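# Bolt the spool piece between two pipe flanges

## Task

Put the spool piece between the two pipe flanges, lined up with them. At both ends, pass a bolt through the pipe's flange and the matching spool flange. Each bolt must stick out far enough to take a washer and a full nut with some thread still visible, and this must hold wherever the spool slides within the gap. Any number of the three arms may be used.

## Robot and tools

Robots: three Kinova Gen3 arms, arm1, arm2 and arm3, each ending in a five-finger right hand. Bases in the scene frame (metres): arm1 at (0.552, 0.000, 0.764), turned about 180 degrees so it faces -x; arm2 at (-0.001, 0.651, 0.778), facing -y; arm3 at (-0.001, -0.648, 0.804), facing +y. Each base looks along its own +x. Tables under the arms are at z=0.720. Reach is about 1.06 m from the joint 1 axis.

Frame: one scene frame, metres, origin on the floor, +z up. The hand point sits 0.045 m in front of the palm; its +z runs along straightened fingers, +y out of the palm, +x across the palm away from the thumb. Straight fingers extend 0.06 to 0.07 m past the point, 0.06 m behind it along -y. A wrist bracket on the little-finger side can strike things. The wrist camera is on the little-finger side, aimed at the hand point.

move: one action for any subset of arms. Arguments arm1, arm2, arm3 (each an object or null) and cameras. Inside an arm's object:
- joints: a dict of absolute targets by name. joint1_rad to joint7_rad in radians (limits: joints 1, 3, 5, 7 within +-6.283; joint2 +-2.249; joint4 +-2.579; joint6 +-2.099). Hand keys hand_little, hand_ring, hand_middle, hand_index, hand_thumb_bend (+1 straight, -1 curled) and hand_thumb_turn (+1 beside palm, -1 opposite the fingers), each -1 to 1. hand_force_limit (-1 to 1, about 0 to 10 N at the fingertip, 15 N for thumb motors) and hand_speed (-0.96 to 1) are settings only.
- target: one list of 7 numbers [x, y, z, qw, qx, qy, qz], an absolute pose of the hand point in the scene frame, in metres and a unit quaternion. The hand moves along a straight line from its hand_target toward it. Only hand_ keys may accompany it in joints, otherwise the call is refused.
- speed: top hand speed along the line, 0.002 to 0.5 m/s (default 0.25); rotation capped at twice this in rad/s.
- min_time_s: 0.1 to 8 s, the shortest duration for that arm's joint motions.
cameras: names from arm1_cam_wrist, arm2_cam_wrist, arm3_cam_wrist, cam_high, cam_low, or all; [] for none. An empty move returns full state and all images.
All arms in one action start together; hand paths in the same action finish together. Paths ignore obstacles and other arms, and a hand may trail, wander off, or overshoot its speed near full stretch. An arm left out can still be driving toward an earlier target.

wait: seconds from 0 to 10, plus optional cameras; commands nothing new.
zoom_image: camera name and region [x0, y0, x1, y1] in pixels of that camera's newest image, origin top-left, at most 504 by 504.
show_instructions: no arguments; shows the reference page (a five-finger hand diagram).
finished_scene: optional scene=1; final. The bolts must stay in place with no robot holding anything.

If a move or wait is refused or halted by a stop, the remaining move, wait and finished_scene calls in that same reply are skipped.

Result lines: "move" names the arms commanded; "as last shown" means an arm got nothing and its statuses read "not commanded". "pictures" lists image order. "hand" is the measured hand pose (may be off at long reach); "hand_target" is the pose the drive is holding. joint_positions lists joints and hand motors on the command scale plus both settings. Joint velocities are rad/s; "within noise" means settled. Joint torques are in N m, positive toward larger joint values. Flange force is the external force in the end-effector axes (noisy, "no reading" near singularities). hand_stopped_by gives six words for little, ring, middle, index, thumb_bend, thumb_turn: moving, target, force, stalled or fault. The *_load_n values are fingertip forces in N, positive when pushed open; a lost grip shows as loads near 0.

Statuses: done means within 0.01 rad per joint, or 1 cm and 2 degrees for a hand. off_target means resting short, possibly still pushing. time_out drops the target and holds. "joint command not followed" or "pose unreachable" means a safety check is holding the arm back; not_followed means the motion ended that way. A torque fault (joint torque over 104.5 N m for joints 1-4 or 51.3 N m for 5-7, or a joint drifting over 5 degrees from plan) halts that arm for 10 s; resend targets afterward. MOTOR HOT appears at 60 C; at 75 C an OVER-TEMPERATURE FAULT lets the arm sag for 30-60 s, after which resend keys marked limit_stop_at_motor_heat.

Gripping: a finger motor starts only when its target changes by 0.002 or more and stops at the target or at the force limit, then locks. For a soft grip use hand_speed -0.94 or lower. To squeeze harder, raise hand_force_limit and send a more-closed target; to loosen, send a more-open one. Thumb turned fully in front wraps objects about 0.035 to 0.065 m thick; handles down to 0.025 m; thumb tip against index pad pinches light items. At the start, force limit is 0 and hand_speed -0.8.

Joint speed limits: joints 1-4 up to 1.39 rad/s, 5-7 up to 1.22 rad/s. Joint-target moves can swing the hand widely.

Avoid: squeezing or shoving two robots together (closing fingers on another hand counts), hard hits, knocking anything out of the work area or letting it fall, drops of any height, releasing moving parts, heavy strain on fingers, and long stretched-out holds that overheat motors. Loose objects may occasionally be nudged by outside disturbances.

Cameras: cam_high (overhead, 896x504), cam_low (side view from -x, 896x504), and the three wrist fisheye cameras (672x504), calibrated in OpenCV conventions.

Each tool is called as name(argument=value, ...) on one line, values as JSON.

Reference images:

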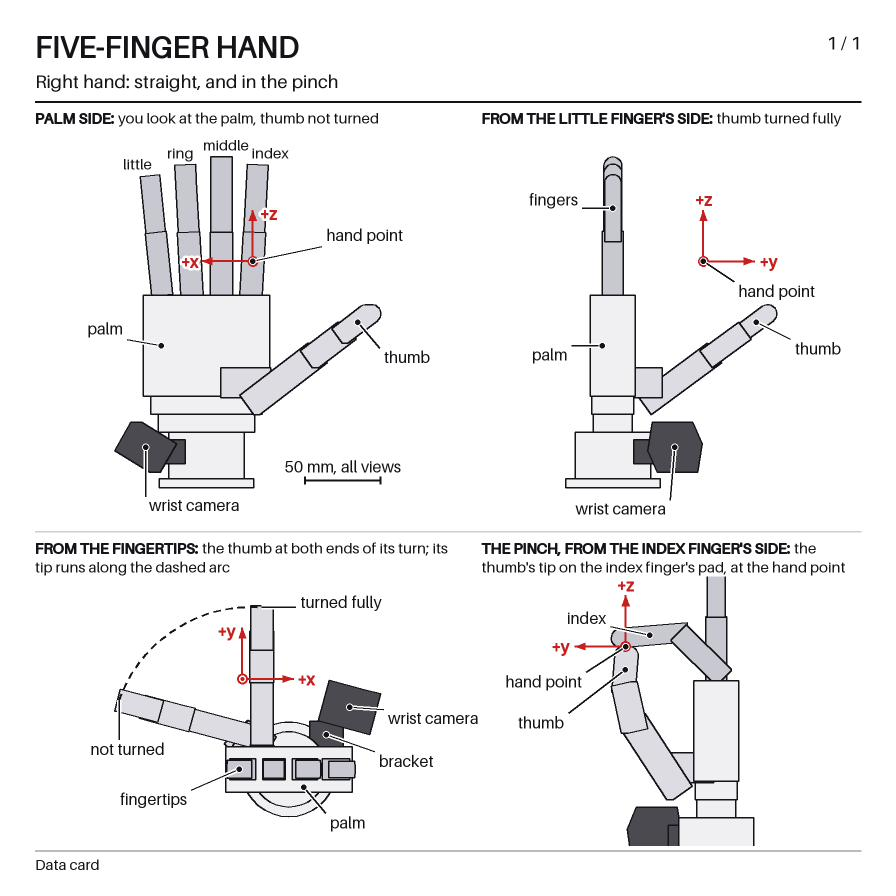

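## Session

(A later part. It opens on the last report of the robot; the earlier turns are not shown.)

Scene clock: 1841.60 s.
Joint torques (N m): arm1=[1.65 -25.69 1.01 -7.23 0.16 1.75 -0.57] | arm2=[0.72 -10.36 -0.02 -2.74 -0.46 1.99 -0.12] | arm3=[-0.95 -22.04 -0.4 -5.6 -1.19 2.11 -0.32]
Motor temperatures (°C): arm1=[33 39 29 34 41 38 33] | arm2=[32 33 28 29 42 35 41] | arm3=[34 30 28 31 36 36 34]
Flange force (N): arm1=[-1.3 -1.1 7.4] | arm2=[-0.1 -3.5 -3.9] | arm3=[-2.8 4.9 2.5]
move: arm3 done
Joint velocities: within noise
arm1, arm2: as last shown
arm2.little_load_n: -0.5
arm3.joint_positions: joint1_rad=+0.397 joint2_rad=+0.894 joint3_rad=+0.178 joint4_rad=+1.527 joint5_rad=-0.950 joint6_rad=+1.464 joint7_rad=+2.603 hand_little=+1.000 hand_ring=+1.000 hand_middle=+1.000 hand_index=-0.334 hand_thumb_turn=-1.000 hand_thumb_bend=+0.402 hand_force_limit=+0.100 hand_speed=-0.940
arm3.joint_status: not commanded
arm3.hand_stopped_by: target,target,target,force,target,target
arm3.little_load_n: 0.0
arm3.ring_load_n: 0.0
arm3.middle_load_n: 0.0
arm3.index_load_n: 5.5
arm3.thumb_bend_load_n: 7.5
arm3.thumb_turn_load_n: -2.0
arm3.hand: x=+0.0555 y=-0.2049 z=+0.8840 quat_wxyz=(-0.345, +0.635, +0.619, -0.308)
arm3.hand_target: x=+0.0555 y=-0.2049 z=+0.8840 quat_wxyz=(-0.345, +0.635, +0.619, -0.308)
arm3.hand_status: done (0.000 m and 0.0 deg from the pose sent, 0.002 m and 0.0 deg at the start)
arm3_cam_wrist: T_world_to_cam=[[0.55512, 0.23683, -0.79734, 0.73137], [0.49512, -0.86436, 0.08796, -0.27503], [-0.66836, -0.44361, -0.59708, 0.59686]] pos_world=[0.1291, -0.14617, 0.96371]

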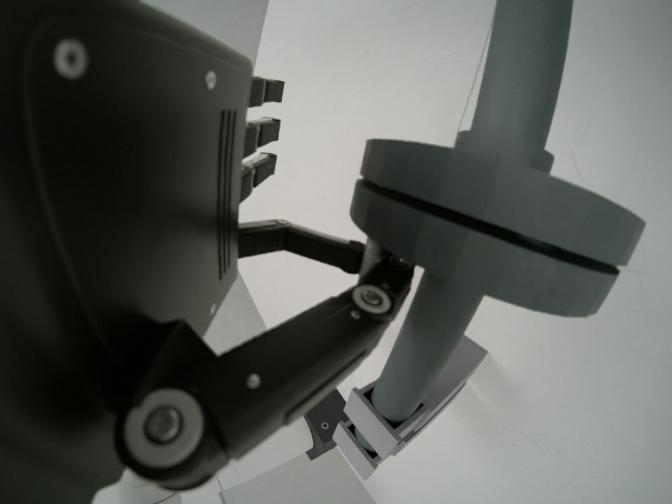

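move(arm3={"target": [0.0551, -0.2029, 0.8840, -0.3446, 0.6349, 0.6189, -0.3085], "speed": 0.01}, cameras=["arm3_cam_wrist", "cam_low"])

zoom_image(camera="arm3_cam_wrist", region=[320, 160, 460, 320])

zoom_image(camera="cam_low", region=[580, 150, 700, 250])

Scene clock: 1859.23 s.
Joint torques (N m): arm1=[1.59 -25.68 1.04 -7.25 0.18 1.77 -0.57] | arm2=[0.74 -10.33 0.07 -2.74 -0.49 1.96 -0.14] | arm3=[-1.02 -22 -0.44 -5.55 -1.24 2.13 -0.32]
Motor temperatures (°C): arm1=[33 39 29 34 41 38 33] | arm2=[32 33 28 29 42 35 41] | arm3=[34 30 28 31 36 36 34]
Flange force (N): arm1=[-1.3 -0.9 7.5] | arm2=[-0.1 -3.6 -4.0] | arm3=[-2.7 4.9 2.2]
move: arm3 done
Joint velocities: within noise
arm1, arm2: as last shown
arm1.little_load_n: 7.0
arm2.little_load_n: 0.0
arm3.joint_positions: joint1_rad=+0.396 joint2_rad=+0.896 joint3_rad=+0.178 joint4_rad=+1.521 joint5_rad=-0.952 joint6_rad=+1.465 joint7_rad=+2.599 hand_little=+1.000 hand_ring=+1.000 hand_middle=+1.000 hand_index=-0.334 hand_thumb_turn=-1.000 hand_thumb_bend=+0.402 hand_force_limit=+0.100 hand_speed=-0.940
arm3.joint_status: not commanded
arm3.hand_stopped_by: target,target,target,force,target,target
arm3.little_load_n: 0.0
arm3.ring_load_n: -0.5
arm3.middle_load_n: 0.0
arm3.index_load_n: 5.5
arm3.thumb_bend_load_n: 7.5
arm3.thumb_turn_load_n: -2.0
arm3.hand: x=+0.0551 y=-0.2029 z=+0.8840 quat_wxyz=(-0.345, +0.635, +0.619, -0.309)
arm3.hand_target: x=+0.0551 y=-0.2029 z=+0.8840 quat_wxyz=(-0.345, +0.635, +0.619, -0.309)
arm3.hand_status: done (0.000 m and 0.0 deg from the pose sent, 0.002 m and 0.0 deg at the start)
arm3_cam_wrist: T_world_to_cam=[[0.55505, 0.23679, -0.79741, 0.73117], [0.49518, -0.86432, 0.08802, -0.27316], [-0.66837, -0.44372, -0.59699, 0.59737]] pos_world=[0.1287, -0.14417, 0.96371]

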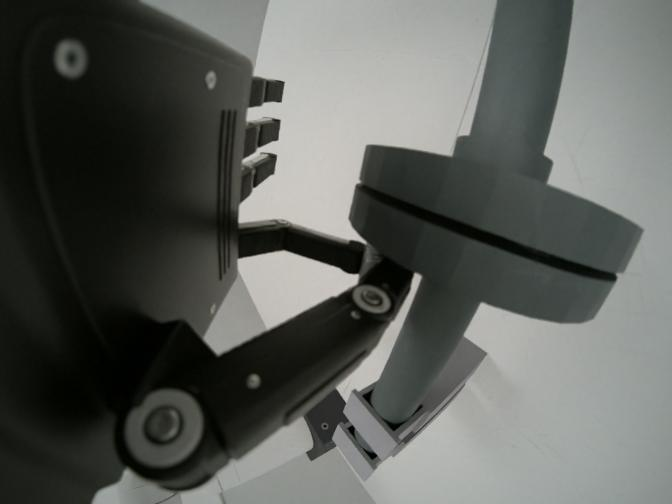

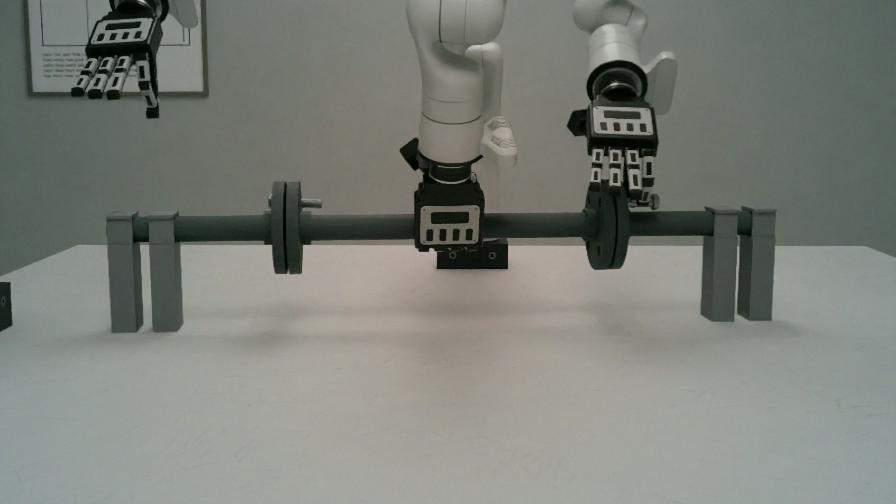

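Scaled by 3.150 from the camera's image (finer frame: 960x720).

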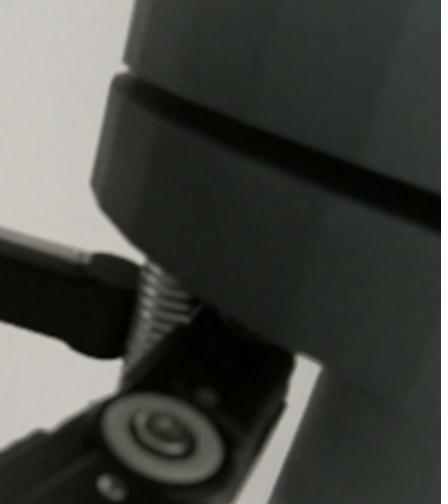

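Scaled by 4.200 from the camera's image (finer frame: 1280x720).

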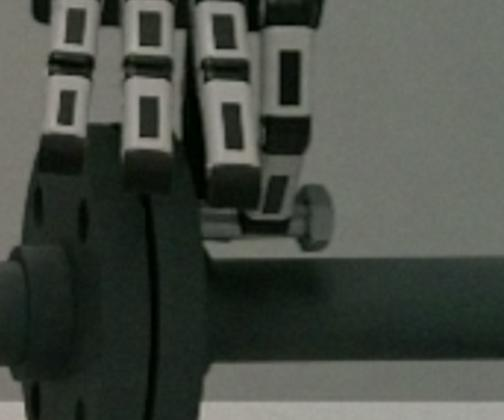

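move(arm3={"target": [0.0549, -0.2009, 0.8840, -0.3446, 0.6349, 0.6189, -0.3085], "speed": 0.01})

move(arm3={"target": [0.0547, -0.1989, 0.8840, -0.3446, 0.6349, 0.6189, -0.3085], "speed": 0.01}, cameras=["arm3_cam_wrist"])

zoom_image(camera="arm3_cam_wrist", region=[320, 160, 460, 320])

Scene clock: 1875.47 s.
Joint torques (N m): arm1=[1.55 -25.69 1.03 -7.2 0.17 1.82 -0.53] | arm2=[0.79 -10.39 0.06 -2.66 -0.46 1.94 -0.15] | arm3=[-0.82 -22.22 -0.3 -5.77 -1.24 1.99 -0.3]
Motor temperatures (°C): arm1=[33 39 29 34 41 38 33] | arm2=[32 33 28 29 42 35 41] | arm3=[34 30 28 31 36 36 34]
Flange force (N): arm1=[-1.3 -1.1 7.5] | arm2=[-0.2 -3.4 -4.4] | arm3=[-2.9 4.8 2.6]
move: arm3 done
Joint velocities: within noise
arm1: as last shown
arm1.thumb_bend_load_n: 10.5
arm2.joint_positions: joint1_rad=-0.534 joint2_rad=+0.515 joint3_rad=-0.853 joint4_rad=+1.911 joint5_rad=+0.477 joint6_rad=+1.885 joint7_rad=-3.231 hand_little=+1.000 hand_ring=+1.000 hand_middle=+1.000 hand_index=-0.280 hand_thumb_turn=-1.000 hand_thumb_bend=+0.800 hand_force_limit=+0.100 hand_speed=-0.600
arm2.joint_status: not commanded
arm2.hand_stopped_by: target,target,target,target,target,target
arm2.little_load_n: 0.0
arm2.ring_load_n: 0.0
arm2.middle_load_n: 0.0
arm2.index_load_n: 0.0
arm2.thumb_bend_load_n: 0.0
arm2.thumb_turn_load_n: 0.0
arm2.hand: x=+0.1200 y=+0.4200 z=+1.0000 quat_wxyz=(+0.308, -0.636, -0.616, +0.347)
arm2.hand_target: x=+0.1200 y=+0.4200 z=+1.0000 quat_wxyz=(+0.308, -0.636, -0.616, +0.347)
arm2.hand_status: not commanded
arm3.joint_positions: joint1_rad=+0.394 joint2_rad=+0.899 joint3_rad=+0.177 joint4_rad=+1.515 joint5_rad=-0.953 joint6_rad=+1.466 joint7_rad=+2.594 hand_little=+1.000 hand_ring=+1.000 hand_middle=+1.000 hand_index=-0.334 hand_thumb_turn=-1.000 hand_thumb_bend=+0.402 hand_force_limit=+0.100 hand_speed=-0.940
arm3.joint_status: not commanded
arm3.hand_stopped_by: target,target,target,force,target,target
arm3.little_load_n: 0.0
arm3.ring_load_n: -0.5
arm3.middle_load_n: 0.0
arm3.index_load_n: 5.5
arm3.thumb_bend_load_n: 7.5
arm3.thumb_turn_load_n: -2.0
arm3.hand: x=+0.0549 y=-0.2009 z=+0.8840 quat_wxyz=(-0.345, +0.635, +0.619, -0.309)
arm3.hand_target: x=+0.0549 y=-0.2009 z=+0.8840 quat_wxyz=(-0.345, +0.635, +0.619, -0.309)
arm3.hand_status: done (0.000 m and 0.0 deg from the pose sent, 0.002 m and 0.0 deg at the start)
pictures: none

Scene clock: 1876.43 s.
Joint torques (N m): arm1=[1.61 -25.66 1.04 -7.28 0.15 1.74 -0.57] | arm2=[0.76 -10.43 0.03 -2.68 -0.52 1.95 -0.16] | arm3=[-1.21 -21.88 -0.52 -7.27 -2.11 0.73 0.03]
Motor temperatures (°C): arm1=[33 39 29 34 41 38 33] | arm2=[32 33 28 29 42 35 41] | arm3=[34 30 28 31 36 36 34]
Flange force (N): arm1=[-1.3 -0.8 7.4] | arm2=[-0.4 -3.3 -4.2] | arm3=[-7.3 2.5 0.6]
move: arm3 done
Joint velocities: within noise
arm1, arm2: as last shown
arm1.ring_load_n: 7.5
arm1.thumb_bend_load_n: 11.0
arm3.joint_positions: joint1_rad=+0.392 joint2_rad=+0.901 joint3_rad=+0.177 joint4_rad=+1.508 joint5_rad=-0.954 joint6_rad=+1.467 joint7_rad=+2.590 hand_little=+1.000 hand_ring=+1.000 hand_middle=+1.000 hand_index=-0.334 hand_thumb_turn=-1.000 hand_thumb_bend=+0.402 hand_force_limit=+0.100 hand_speed=-0.940
arm3.joint_status: not commanded
arm3.hand_stopped_by: target,target,target,force,target,target
arm3.little_load_n: 0.0
arm3.ring_load_n: 0.0
arm3.middle_load_n: 0.0
arm3.index_load_n: 6.5
arm3.thumb_bend_load_n: 7.5
arm3.thumb_turn_load_n: 0.0
arm3.hand: x=+0.0547 y=-0.1989 z=+0.8840 quat_wxyz=(-0.345, +0.635, +0.619, -0.309)
arm3.hand_target: x=+0.0547 y=-0.1989 z=+0.8840 quat_wxyz=(-0.345, +0.635, +0.619, -0.309)
arm3.hand_status: done (0.000 m and 0.0 deg from the pose sent, 0.002 m and 0.0 deg at the start)
arm3_cam_wrist: T_world_to_cam=[[0.55505, 0.23679, -0.79741, 0.73045], [0.49518, -0.86432, 0.08802, -0.26951], [-0.66837, -0.44372, -0.59699, 0.59888]] pos_world=[0.1283, -0.14017, 0.96371]

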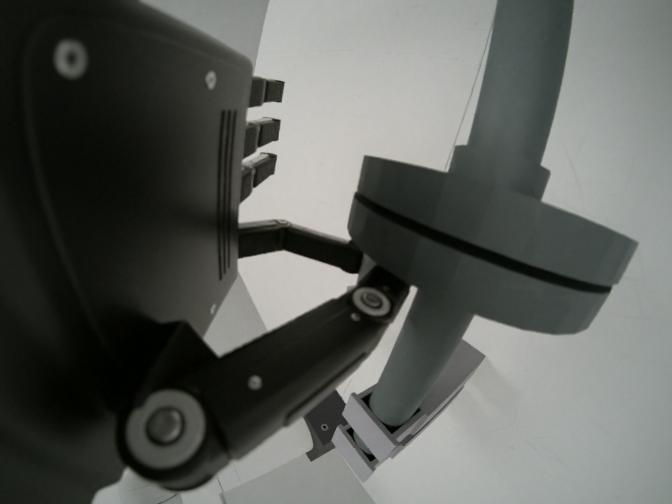

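Scaled by 3.150 from the camera's image (finer frame: 960x720).

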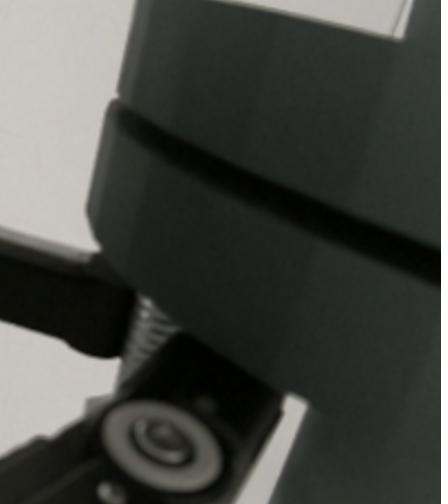

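move(arm3={"target": [0.0548, -0.2002, 0.8840, -0.3446, 0.6349, 0.6189, -0.3085], "speed": 0.01})

move(arm3={"joints": {"hand_index": 0.0}}, cameras=["arm3_cam_wrist", "cam_low"])

zoom_image(camera="arm3_cam_wrist", region=[320, 200, 440, 320])

zoom_image(camera="cam_low", region=[580, 150, 700, 250])

Scene clock: 1917.20 s.
Joint torques (N m): arm1=[1.6 -25.62 1.06 -7.21 0.17 1.78 -0.52] | arm2=[0.69 -10.37 0.06 -2.71 -0.47 1.95 -0.16] | arm3=[-1.24 -21.96 -0.75 -5.43 -1.21 2.26 -0.34]
Motor temperatures (°C): arm1=[33 39 29 34 41 38 33] | arm2=[32 33 28 29 42 35 41] | arm3=[34 30 28 31 36 36 34]
Flange force (N): arm1=[-1.4 -1.0 7.4] | arm2=[-0.3 -3.6 -4.1] | arm3=[-2.6 5.1 1.8]
move: arm3 done
Joint velocities: within noise
arm1.joint_positions: joint1_rad=-0.060 joint2_rad=+1.029 joint3_rad=+0.165 joint4_rad=+1.103 joint5_rad=-0.097 joint6_rad=+1.460 joint7_rad=+0.184 hand_little=-0.642 hand_ring=-0.623 hand_middle=-0.623 hand_index=-0.622 hand_thumb_turn=-1.000 hand_thumb_bend=+0.426 hand_force_limit=+0.500 hand_speed=-0.800
arm1.joint_status: not commanded
arm1.hand_stopped_by: force,force,force,force,force,target
arm1.little_load_n: 6.5
arm1.ring_load_n: 8.0
arm1.middle_load_n: 7.5
arm1.index_load_n: 9.5
arm1.thumb_bend_load_n: 11.0
arm1.thumb_turn_load_n: 0.0
arm1.hand: x=+0.1191 y=+0.0124 z=+0.8373 quat_wxyz=(-0.154, -0.656, -0.721, -0.160)
arm1.hand_target: x=+0.1191 y=+0.0124 z=+0.8373 quat_wxyz=(-0.154, -0.656, -0.721, -0.160)
arm1.hand_status: not commanded
arm2: as last shown
arm3.joint_positions: joint1_rad=+0.393 joint2_rad=+0.899 joint3_rad=+0.177 joint4_rad=+1.513 joint5_rad=-0.953 joint6_rad=+1.466 joint7_rad=+2.593 hand_little=+1.000 hand_ring=+1.000 hand_middle=+1.000 hand_index=-0.334 hand_thumb_turn=-1.000 hand_thumb_bend=+0.402 hand_force_limit=+0.100 hand_speed=-0.940
arm3.joint_status: not commanded
arm3.hand_stopped_by: target,target,target,force,target,target
arm3.little_load_n: 0.0
arm3.ring_load_n: 0.0
arm3.middle_load_n: 0.0
arm3.index_load_n: 5.5
arm3.thumb_bend_load_n: 8.0
arm3.thumb_turn_load_n: -1.0
arm3.hand: x=+0.0548 y=-0.2002 z=+0.8840 quat_wxyz=(-0.345, +0.635, +0.619, -0.309)
arm3.hand_target: x=+0.0548 y=-0.2002 z=+0.8840 quat_wxyz=(-0.345, +0.635, +0.619, -0.309)
arm3.hand_status: done (0.000 m and 0.0 deg from the pose sent, 0.001 m and 0.0 deg at the start)
pictures: none

Scene clock: 1919.67 s.
Joint torques (N m): arm1=[1.64 -25.61 1.11 -7.33 0.16 1.66 -0.66] | arm2=[0.75 -10.37 0.05 -2.63 -0.47 1.96 -0.15] | arm3=[-1.45 -21.66 -0.8 -5.25 -1.22 2.24 -0.35]
Motor temperatures (°C): arm1=[33 39 29 34 41 38 33] | arm2=[32 33 28 29 42 35 41] | arm3=[33 30 28 31 36 36 34]
Flange force (N): arm1=[-1.3 -0.6 7.4] | arm2=[-0.3 -3.4 -4.3] | arm3=[-2.5 4.9 1.1]
move: arm3 done
Joint velocities: within noise
arm1, arm2: as last shown
arm1.little_load_n: 7.0
arm1.thumb_bend_load_n: 10.5
arm3.joint_positions: joint1_rad=+0.393 joint2_rad=+0.899 joint3_rad=+0.177 joint4_rad=+1.513 joint5_rad=-0.953 joint6_rad=+1.466 joint7_rad=+2.593 hand_little=+1.000 hand_ring=+1.000 hand_middle=+1.000 hand_index=+0.000 hand_thumb_turn=-1.000 hand_thumb_bend=+0.400 hand_force_limit=+0.100 hand_speed=-0.940
arm3.joint_status: all done
arm3.hand_stopped_by: target,target,target,target,target,target
arm3.little_load_n: 0.0
arm3.ring_load_n: 0.0
arm3.middle_load_n: 0.0
arm3.index_load_n: 0.0
arm3.thumb_bend_load_n: 0.5
arm3.thumb_turn_load_n: 0.0
arm3.hand: x=+0.0548 y=-0.2002 z=+0.8840 quat_wxyz=(-0.345, +0.635, +0.619, -0.308)
arm3.hand_target: x=+0.0548 y=-0.2002 z=+0.8840 quat_wxyz=(-0.345, +0.635, +0.619, -0.308)
arm3.hand_status: not commanded
arm3_cam_wrist: T_world_to_cam=[[0.55512, 0.23683, -0.79734, 0.73064], [0.49512, -0.86436, 0.08796, -0.27063], [-0.66836, -0.44361, -0.59708, 0.59847]] pos_world=[0.1284, -0.14147, 0.96371]

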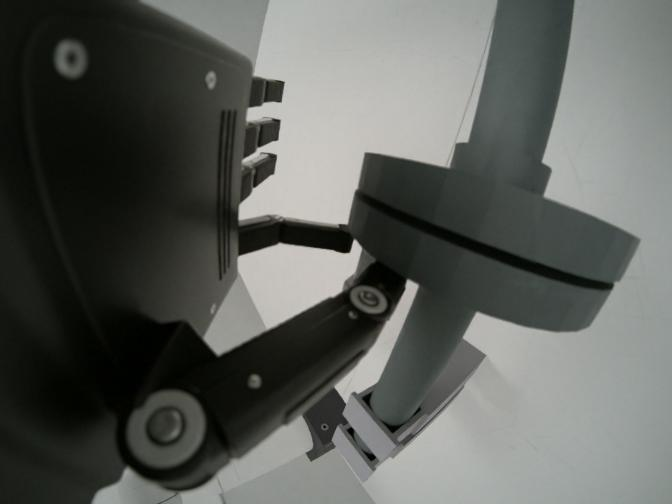

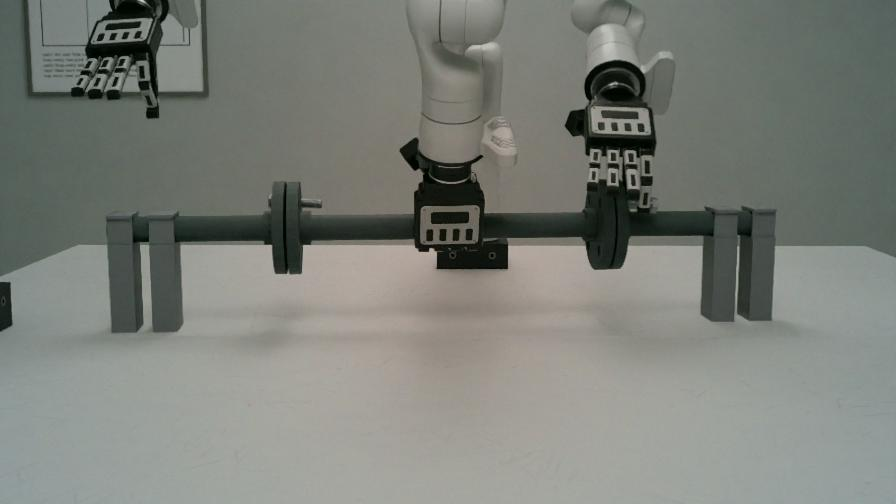

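Scaled by 4.200 from the camera's image (finer frame: 960x720).

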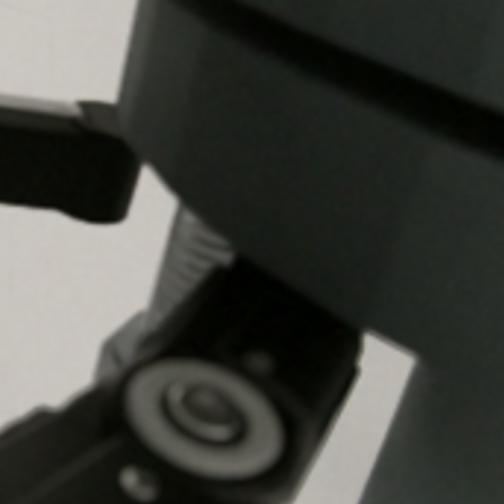

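Scaled by 4.200 from the camera's image (finer frame: 1280x720).

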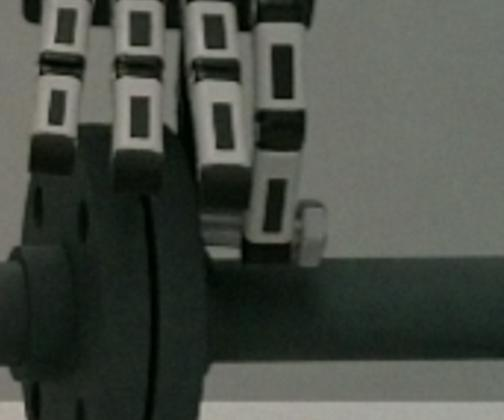

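move(arm3={"joints": {"hand_index": 1.0, "hand_thumb_bend": 0.55}}, cameras=["arm3_cam_wrist", "cam_low"])

zoom_image(camera="arm3_cam_wrist", region=[320, 200, 440, 320])

zoom_image(camera="cam_low", region=[580, 150, 700, 250])

Scene clock: 1939.27 s.
Joint torques (N m): arm1=[1.59 -25.55 1.11 -7.23 0.19 1.71 -0.6] | arm2=[0.72 -10.42 0.03 -2.71 -0.41 1.95 -0.15] | arm3=[-1.21 -21.77 -0.55 -5.41 -1.15 2.06 -0.31]
Motor temperatures (°C): arm1=[33 39 29 34 41 38 33] | arm2=[32 33 28 29 42 35 41] | arm3=[33 30 28 31 36 36 34]
Flange force (N): arm1=[-1.3 -0.8 7.2] | arm2=[-0.2 -3.4 -4.1] | arm3=[-2.5 4.6 1.4]
move: arm3 done
Joint velocities: within noise
arm1, arm2: as last shown
arm1.index_load_n: 10.0
arm1.thumb_bend_load_n: 11.0
arm3.joint_positions: joint1_rad=+0.393 joint2_rad=+0.899 joint3_rad=+0.177 joint4_rad=+1.513 joint5_rad=-0.953 joint6_rad=+1.466 joint7_rad=+2.593 hand_little=+1.000 hand_ring=+1.000 hand_middle=+1.000 hand_index=+1.000 hand_thumb_turn=-1.000 hand_thumb_bend=+0.550 hand_force_limit=+0.100 hand_speed=-0.940
arm3.joint_status: all done
arm3.hand_stopped_by: target,target,target,target,target,target
arm3.little_load_n: 0.0
arm3.ring_load_n: 0.0
arm3.middle_load_n: 0.0
arm3.index_load_n: 0.0
arm3.thumb_bend_load_n: 0.0
arm3.thumb_turn_load_n: 0.0
arm3.hand: x=+0.0548 y=-0.2002 z=+0.8840 quat_wxyz=(-0.345, +0.635, +0.619, -0.309)
arm3.hand_target: x=+0.0548 y=-0.2002 z=+0.8840 quat_wxyz=(-0.345, +0.635, +0.619, -0.309)
arm3.hand_status: not commanded
arm3_cam_wrist: T_world_to_cam=[[0.55505, 0.23679, -0.79741, 0.7307], [0.49518, -0.86432, 0.08802, -0.27068], [-0.66837, -0.44372, -0.59699, 0.59837]] pos_world=[0.1284, -0.14147, 0.96371]

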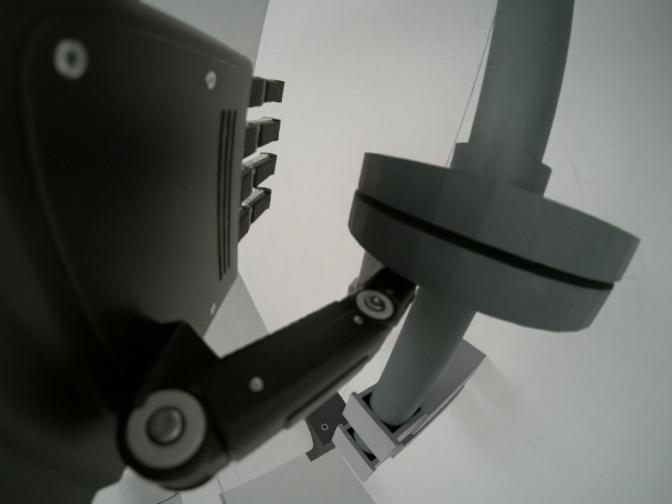

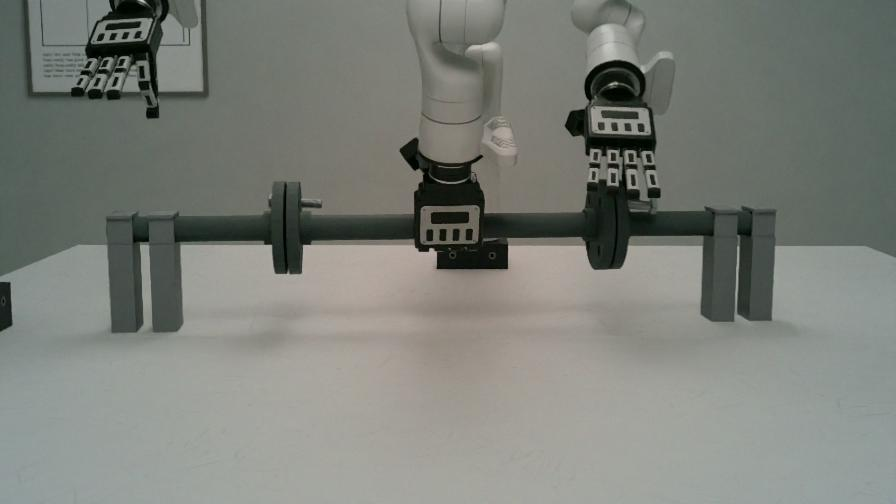

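Scaled by 4.200 from the camera's image (finer frame: 960x720).

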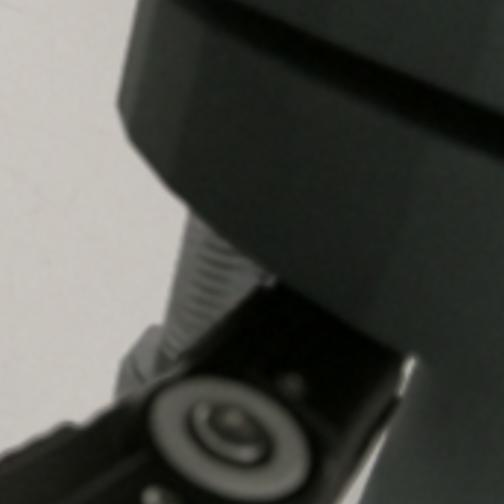

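Scaled by 4.200 from the camera's image (finer frame: 1280x720).

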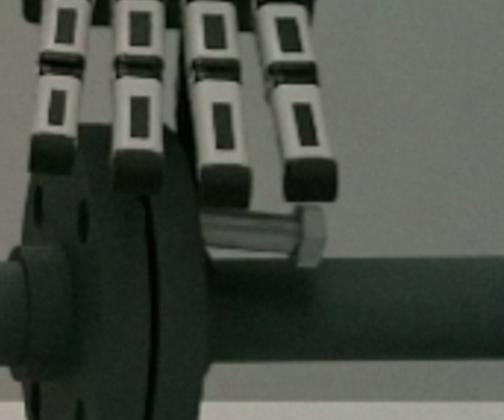

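move(arm3={"target": [0.0568, -0.2002, 0.8811, -0.3446, 0.6349, 0.6189, -0.3085], "speed": 0.01}, cameras=["arm3_cam_wrist", "cam_low"])

zoom_image(camera="arm3_cam_wrist", region=[320, 200, 440, 320])

zoom_image(camera="cam_low", region=[580, 150, 700, 250])

Scene clock: 1949.37 s.
Joint torques (N m): arm1=[1.62 -25.57 1.1 -7.24 0.16 1.7 -0.6] | arm2=[0.79 -10.41 -0.05 -2.67 -0.5 1.94 -0.16] | arm3=[-1.19 -21.76 -0.56 -5.36 -1.13 2.1 -0.33]
Motor temperatures (°C): arm1=[33 39 29 34 41 38 33] | arm2=[32 33 28 29 42 35 41] | arm3=[33 30 28 31 36 36 34]
Flange force (N): arm1=[-1.3 -0.8 7.2] | arm2=[-0.4 -3.3 -4.3] | arm3=[-2.5 4.5 1.5]
move: arm3 done
Joint velocities: within noise
arm1, arm2: as last shown
arm1.index_load_n: 9.5
arm3.joint_positions: joint1_rad=+0.397 joint2_rad=+0.906 joint3_rad=+0.177 joint4_rad=+1.509 joint5_rad=-0.952 joint6_rad=+1.466 joint7_rad=+2.597 hand_little=+1.000 hand_ring=+1.000 hand_middle=+1.000 hand_index=+1.000 hand_thumb_turn=-1.000 hand_thumb_bend=+0.550 hand_force_limit=+0.100 hand_speed=-0.940
arm3.joint_status: not commanded
arm3.hand_stopped_by: target,target,target,target,target,target
arm3.little_load_n: 0.0
arm3.ring_load_n: 0.0
arm3.middle_load_n: 0.0
arm3.index_load_n: 0.0
arm3.thumb_bend_load_n: 0.0
arm3.thumb_turn_load_n: 0.0
arm3.hand: x=+0.0568 y=-0.2002 z=+0.8811 quat_wxyz=(-0.345, +0.635, +0.619, -0.308)
arm3.hand_target: x=+0.0568 y=-0.2002 z=+0.8811 quat_wxyz=(-0.345, +0.635, +0.619, -0.308)
arm3.hand_status: done (0.000 m and 0.0 deg from the pose sent, 0.004 m and 0.0 deg at the start)
arm3_cam_wrist: T_world_to_cam=[[0.55506, 0.2368, -0.79739, 0.72727], [0.49512, -0.86436, 0.08797, -0.27137], [-0.6684, -0.44364, -0.59702, 0.59802]] pos_world=[0.1304, -0.14147, 0.96081]

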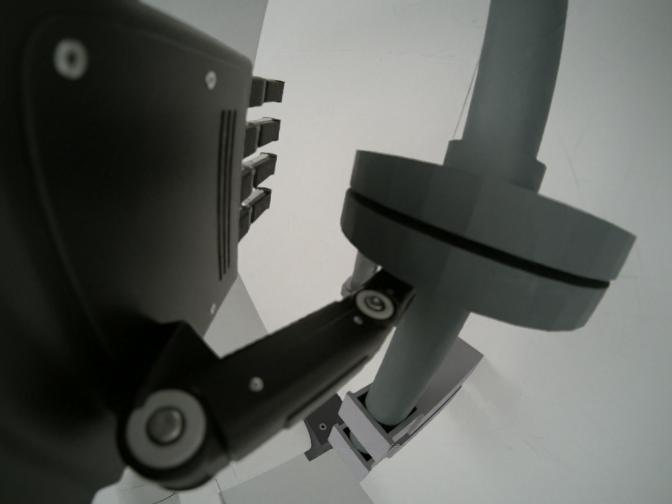

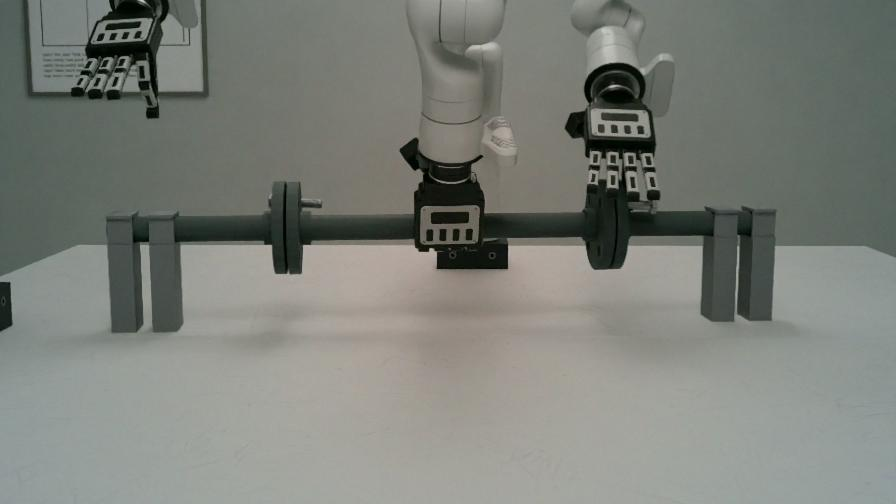

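Scaled by 4.200 from the camera's image (finer frame: 960x720).

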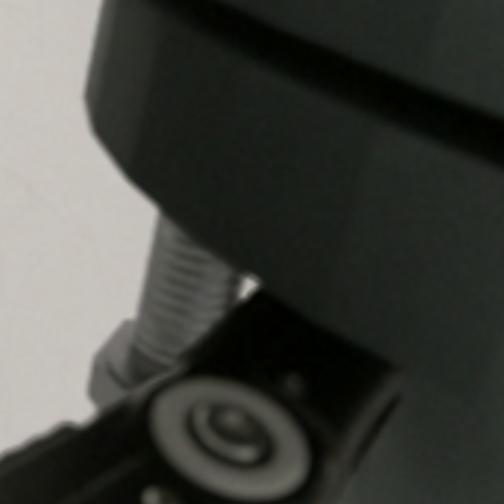

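Scaled by 4.200 from the camera's image (finer frame: 1280x720).

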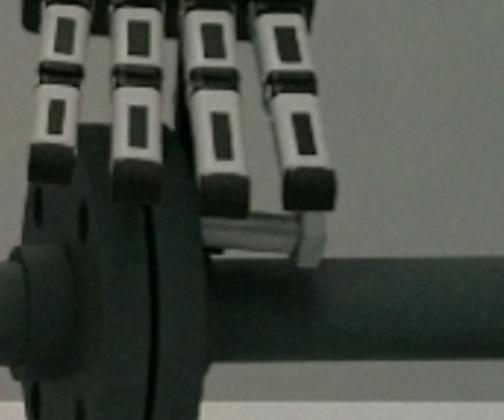

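move(arm3={"target": [0.0773, -0.2016, 0.8954, -0.3446, 0.6349, 0.6189, -0.3085], "speed": 0.03}, cameras=["arm3_cam_wrist", "cam_low"])

zoom_image(camera="cam_low", region=[580, 150, 700, 250])

move(arm3={"target": [0.0810, -0.2550, 0.8954, -0.3446, 0.6349, 0.6189, -0.3085], "speed": 0.05, "joints": {"hand_thumb_bend": 0.4}}, cameras=["arm3_cam_wrist", "cam_low"])

zoom_image(camera="arm3_cam_wrist", region=[280, 150, 440, 310])

Scene clock: 1996.17 s.
Joint torques (N m): arm1=[1.6 -25.56 1.07 -7.26 0.18 1.69 -0.59] | arm2=[0.74 -10.41 0.08 -2.65 -0.46 1.94 -0.17] | arm3=[-1.22 -21.95 -0.43 -5.64 -1.17 2.1 -0.33]
Motor temperatures (°C): arm1=[33 40 29 34 41 38 33] | arm2=[32 33 28 29 42 35 41] | arm3=[33 30 28 31 36 36 34]
Flange force (N): arm1=[-1.3 -0.7 7.2] | arm2=[-0.3 -3.5 -4.4] | arm3=[-2.6 4.5 1.6]
move: arm3 done
Joint velocities: within noise
arm1, arm2: as last shown
arm2.thumb_bend_load_n: -0.5
arm3.joint_positions: joint1_rad=+0.426 joint2_rad=+0.899 joint3_rad=+0.190 joint4_rad=+1.464 joint5_rad=-0.930 joint6_rad=+1.521 joint7_rad=+2.577 hand_little=+1.000 hand_ring=+1.000 hand_middle=+1.000 hand_index=+1.000 hand_thumb_turn=-1.000 hand_thumb_bend=+0.550 hand_force_limit=+0.100 hand_speed=-0.940
arm3.joint_status: not commanded
arm3.hand_stopped_by: target,target,target,target,target,target
arm3.little_load_n: 0.0
arm3.ring_load_n: 0.0
arm3.middle_load_n: 0.0
arm3.index_load_n: 0.0
arm3.thumb_bend_load_n: 0.0
arm3.thumb_turn_load_n: 0.0
arm3.hand: x=+0.0773 y=-0.2016 z=+0.8954 quat_wxyz=(-0.345, +0.635, +0.619, -0.308)
arm3.hand_target: x=+0.0773 y=-0.2016 z=+0.8954 quat_wxyz=(-0.345, +0.635, +0.619, -0.308)
arm3.hand_status: done (0.000 m and 0.0 deg from the pose sent, 0.025 m and 0.0 deg at the start)
arm3_cam_wrist: T_world_to_cam=[[0.5551, 0.23682, -0.79736, 0.72759], [0.49517, -0.86432, 0.08801, -0.28403], [-0.66833, -0.44369, -0.59706, 0.61966]] pos_world=[0.1509, -0.14287, 0.97511]

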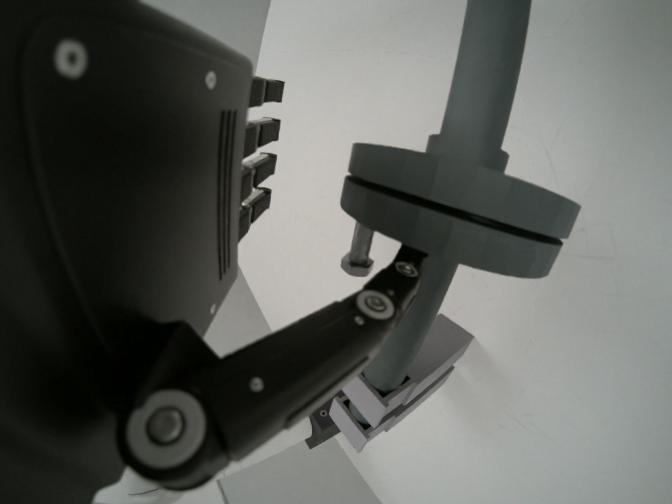

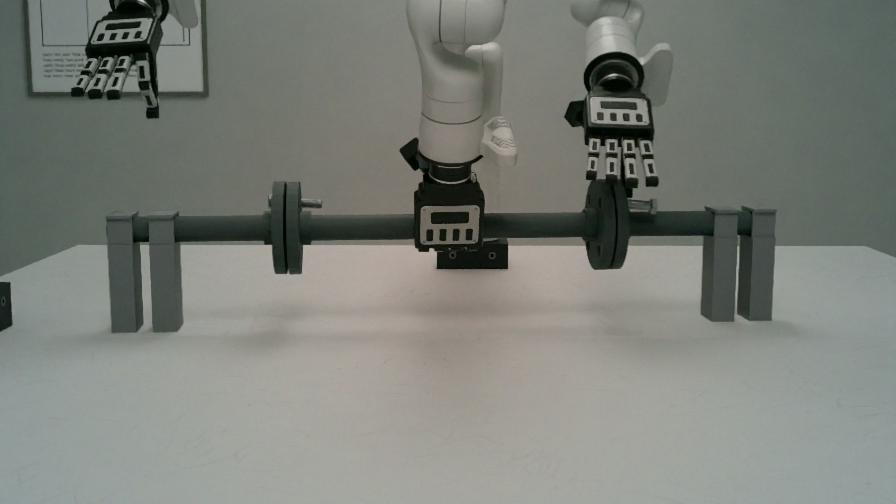

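Scaled by 4.200 from the camera's image (finer frame: 1280x720).

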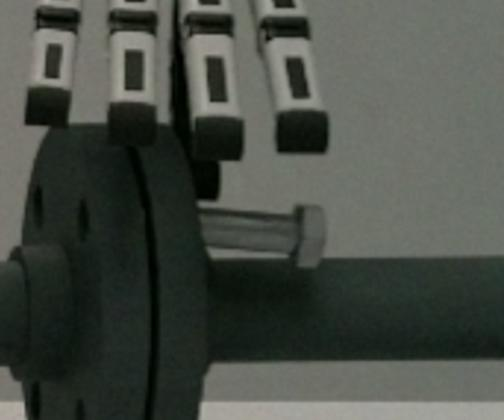

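Scene clock: 1998.37 s.
Joint torques (N m): arm1=[1.6 -25.58 1.06 -7.21 0.19 1.7 -0.6] | arm2=[0.74 -10.41 0.04 -2.68 -0.51 1.98 -0.13] | arm3=[-1.19 -20.38 -0.29 -4.87 -0.98 2.22 -0.33]
Motor temperatures (°C): arm1=[33 40 29 34 41 38 33] | arm2=[32 33 28 29 42 35 41] | arm3=[33 30 28 31 36 36 34]
Flange force (N): arm1=[-1.3 -1.0 7.1] | arm2=[-0.3 -3.3 -4.1] | arm3=[-2.7 4.8 1.7]
move: arm3 done
Joint velocities: within noise
arm1, arm2: as last shown
arm1.index_load_n: 10.0
arm1.thumb_bend_load_n: 10.5
arm2.thumb_bend_load_n: 0.0
arm3.joint_positions: joint1_rad=+0.468 joint2_rad=+0.835 joint3_rad=+0.205 joint4_rad=+1.630 joint5_rad=-0.894 joint6_rad=+1.488 joint7_rad=+2.691 hand_little=+1.000 hand_ring=+1.000 hand_middle=+1.000 hand_index=+1.000 hand_thumb_turn=-1.000 hand_thumb_bend=+0.400 hand_force_limit=+0.100 hand_speed=-0.940
arm3.joint_status: all done
arm3.hand_stopped_by: target,target,target,target,target,target
arm3.little_load_n: 0.0
arm3.ring_load_n: -0.5
arm3.middle_load_n: 0.0
arm3.index_load_n: 0.0
arm3.thumb_bend_load_n: 0.0
arm3.thumb_turn_load_n: 0.0
arm3.hand: x=+0.0810 y=-0.2550 z=+0.8954 quat_wxyz=(-0.345, +0.635, +0.619, -0.308)
arm3.hand_target: x=+0.0810 y=-0.2550 z=+0.8954 quat_wxyz=(-0.345, +0.635, +0.619, -0.308)
arm3.hand_status: done (0.000 m and 0.0 deg from the pose sent, 0.054 m and 0.0 deg at the start)
arm3_cam_wrist: T_world_to_cam=[[0.55505, 0.23679, -0.79741, 0.73823], [0.49518, -0.86432, 0.08802, -0.33202], [-0.66837, -0.44372, -0.59699, 0.59837]] pos_world=[0.1546, -0.19627, 0.97511]

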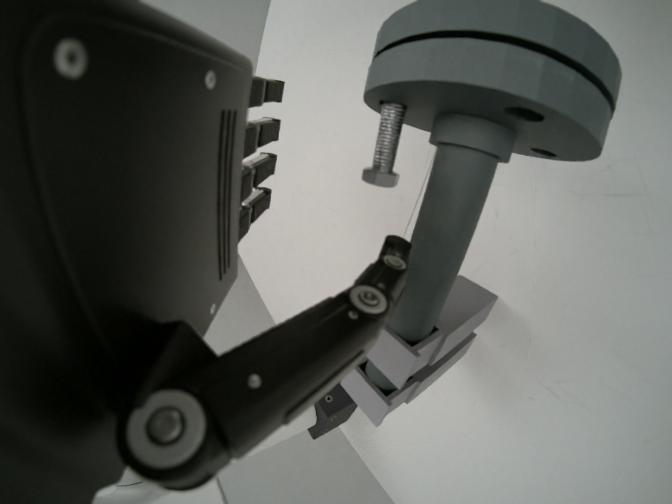

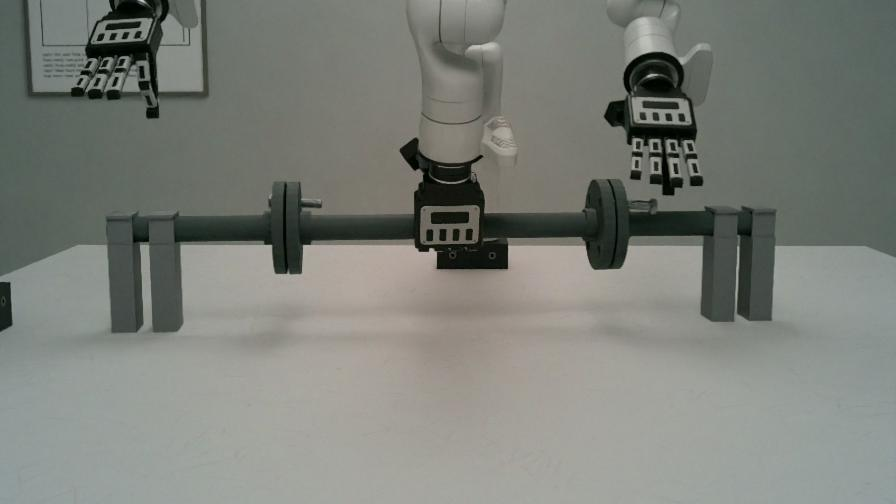

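Scaled by 3.150 from the camera's image (finer frame: 960x720).

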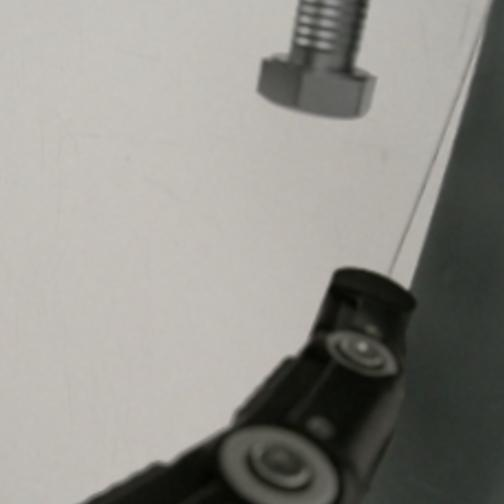

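move(arm3={"target": [0.0436, -0.2510, 0.8755, -0.3446, 0.6349, 0.6189, -0.3085], "speed": 0.05}, cameras=["arm3_cam_wrist", "cam_low"])

zoom_image(camera="cam_low", region=[580, 150, 700, 250])

zoom_image(camera="arm3_cam_wrist", region=[300, 150, 460, 310])

Scene clock: 2004.93 s.
Joint torques (N m): arm1=[1.64 -25.56 1.09 -7.25 0.21 1.74 -0.58] | arm2=[0.84 -10.34 0.02 -2.77 -0.45 1.97 -0.17] | arm3=[-1.22 -19.98 -0.51 -4.53 -0.91 2.25 -0.33]
Motor temperatures (°C): arm1=[33 40 29 34 41 38 33] | arm2=[32 33 28 29 42 35 41] | arm3=[33 30 28 31 36 36 34]
Flange force (N): arm1=[-1.4 -0.7 7.4] | arm2=[0.1 -3.5 -4.0] | arm3=[-3.2 4.6 1.8]
move: arm3 done
Joint velocities: within noise
arm1: as last shown
arm1.index_load_n: 9.5
arm2.joint_positions: joint1_rad=-0.534 joint2_rad=+0.515 joint3_rad=-0.853 joint4_rad=+1.911 joint5_rad=+0.477 joint6_rad=+1.885 joint7_rad=-3.231 hand_little=+1.000 hand_ring=+1.000 hand_middle=+1.000 hand_index=-0.280 hand_thumb_turn=-1.000 hand_thumb_bend=+0.800 hand_force_limit=+0.100 hand_speed=-0.600
arm2.joint_status: not commanded
arm2.hand_stopped_by: target,target,target,target,target,target
arm2.little_load_n: 0.0
arm2.ring_load_n: 0.0
arm2.middle_load_n: -0.5
arm2.index_load_n: 0.5
arm2.thumb_bend_load_n: 0.0
arm2.thumb_turn_load_n: 0.0
arm2.hand: x=+0.1200 y=+0.4200 z=+1.0000 quat_wxyz=(+0.308, -0.636, -0.616, +0.347)
arm2.hand_target: x=+0.1200 y=+0.4200 z=+1.0000 quat_wxyz=(+0.308, -0.636, -0.616, +0.347)
arm2.hand_status: not commanded
arm3.joint_positions: joint1_rad=+0.414 joint2_rad=+0.844 joint3_rad=+0.178 joint4_rad=+1.705 joint5_rad=-0.944 joint6_rad=+1.395 joint7_rad=+2.716 hand_little=+1.000 hand_ring=+1.000 hand_middle=+1.000 hand_index=+1.000 hand_thumb_turn=-1.000 hand_thumb_bend=+0.400 hand_force_limit=+0.100 hand_speed=-0.940
arm3.joint_status: not commanded
arm3.hand_stopped_by: target,target,target,target,target,target
arm3.little_load_n: 0.0
arm3.ring_load_n: 0.0
arm3.middle_load_n: 0.0
arm3.index_load_n: -0.5
arm3.thumb_bend_load_n: 0.0
arm3.thumb_turn_load_n: 0.0
arm3.hand: x=+0.0436 y=-0.2510 z=+0.8755 quat_wxyz=(-0.345, +0.635, +0.619, -0.308)
arm3.hand_target: x=+0.0436 y=-0.2510 z=+0.8755 quat_wxyz=(-0.345, +0.635, +0.619, -0.308)
arm3.hand_status: done (0.000 m and 0.0 deg from the pose sent, 0.043 m and 0.0 deg at the start)
arm3_cam_wrist: T_world_to_cam=[[0.55506, 0.2368, -0.79739, 0.74216], [0.49512, -0.86436, 0.08797, -0.30825], [-0.6684, -0.44364, -0.59702, 0.56332]] pos_world=[0.1172, -0.19227, 0.95521]

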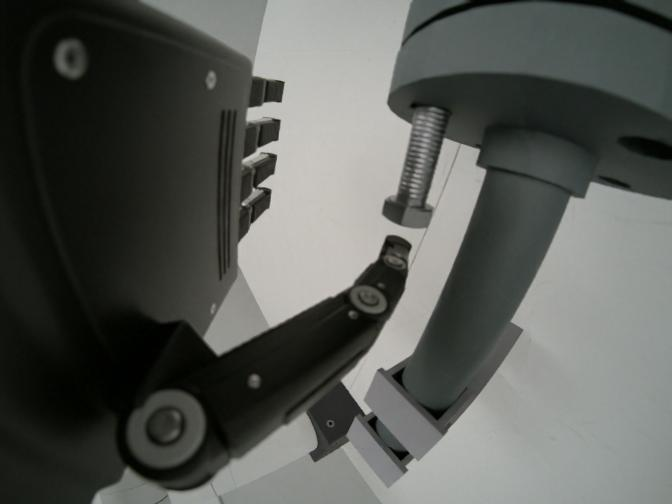

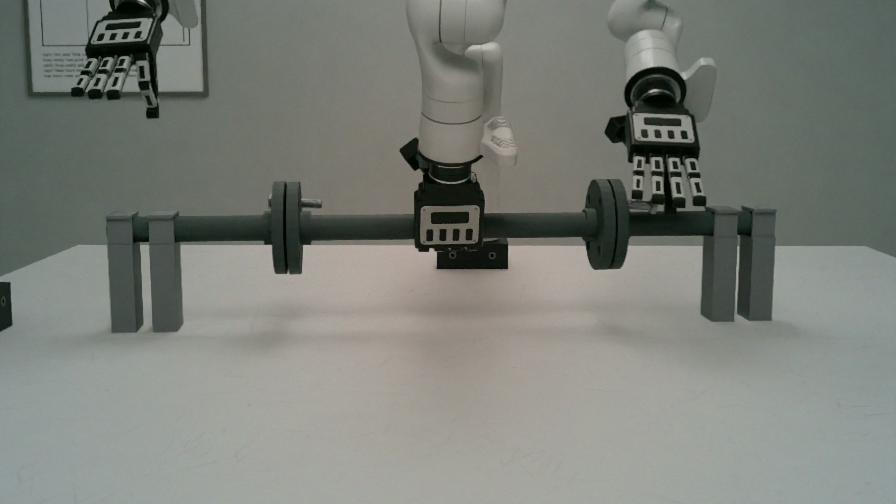

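Scaled by 4.200 from the camera's image (finer frame: 1280x720).

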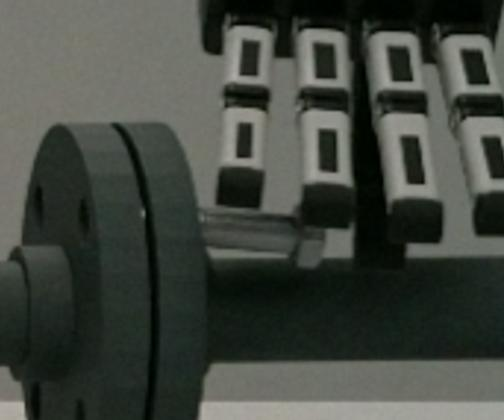

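Scaled by 3.150 from the camera's image (finer frame: 960x720).

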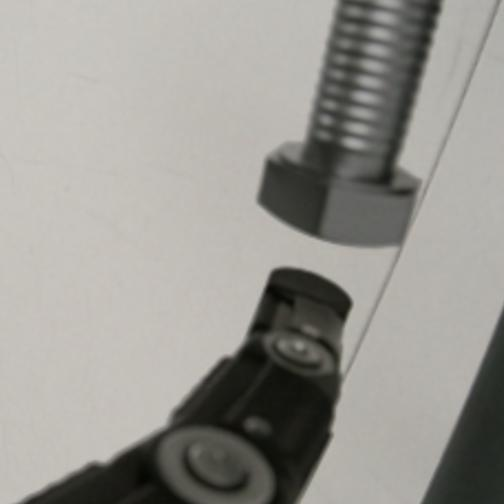

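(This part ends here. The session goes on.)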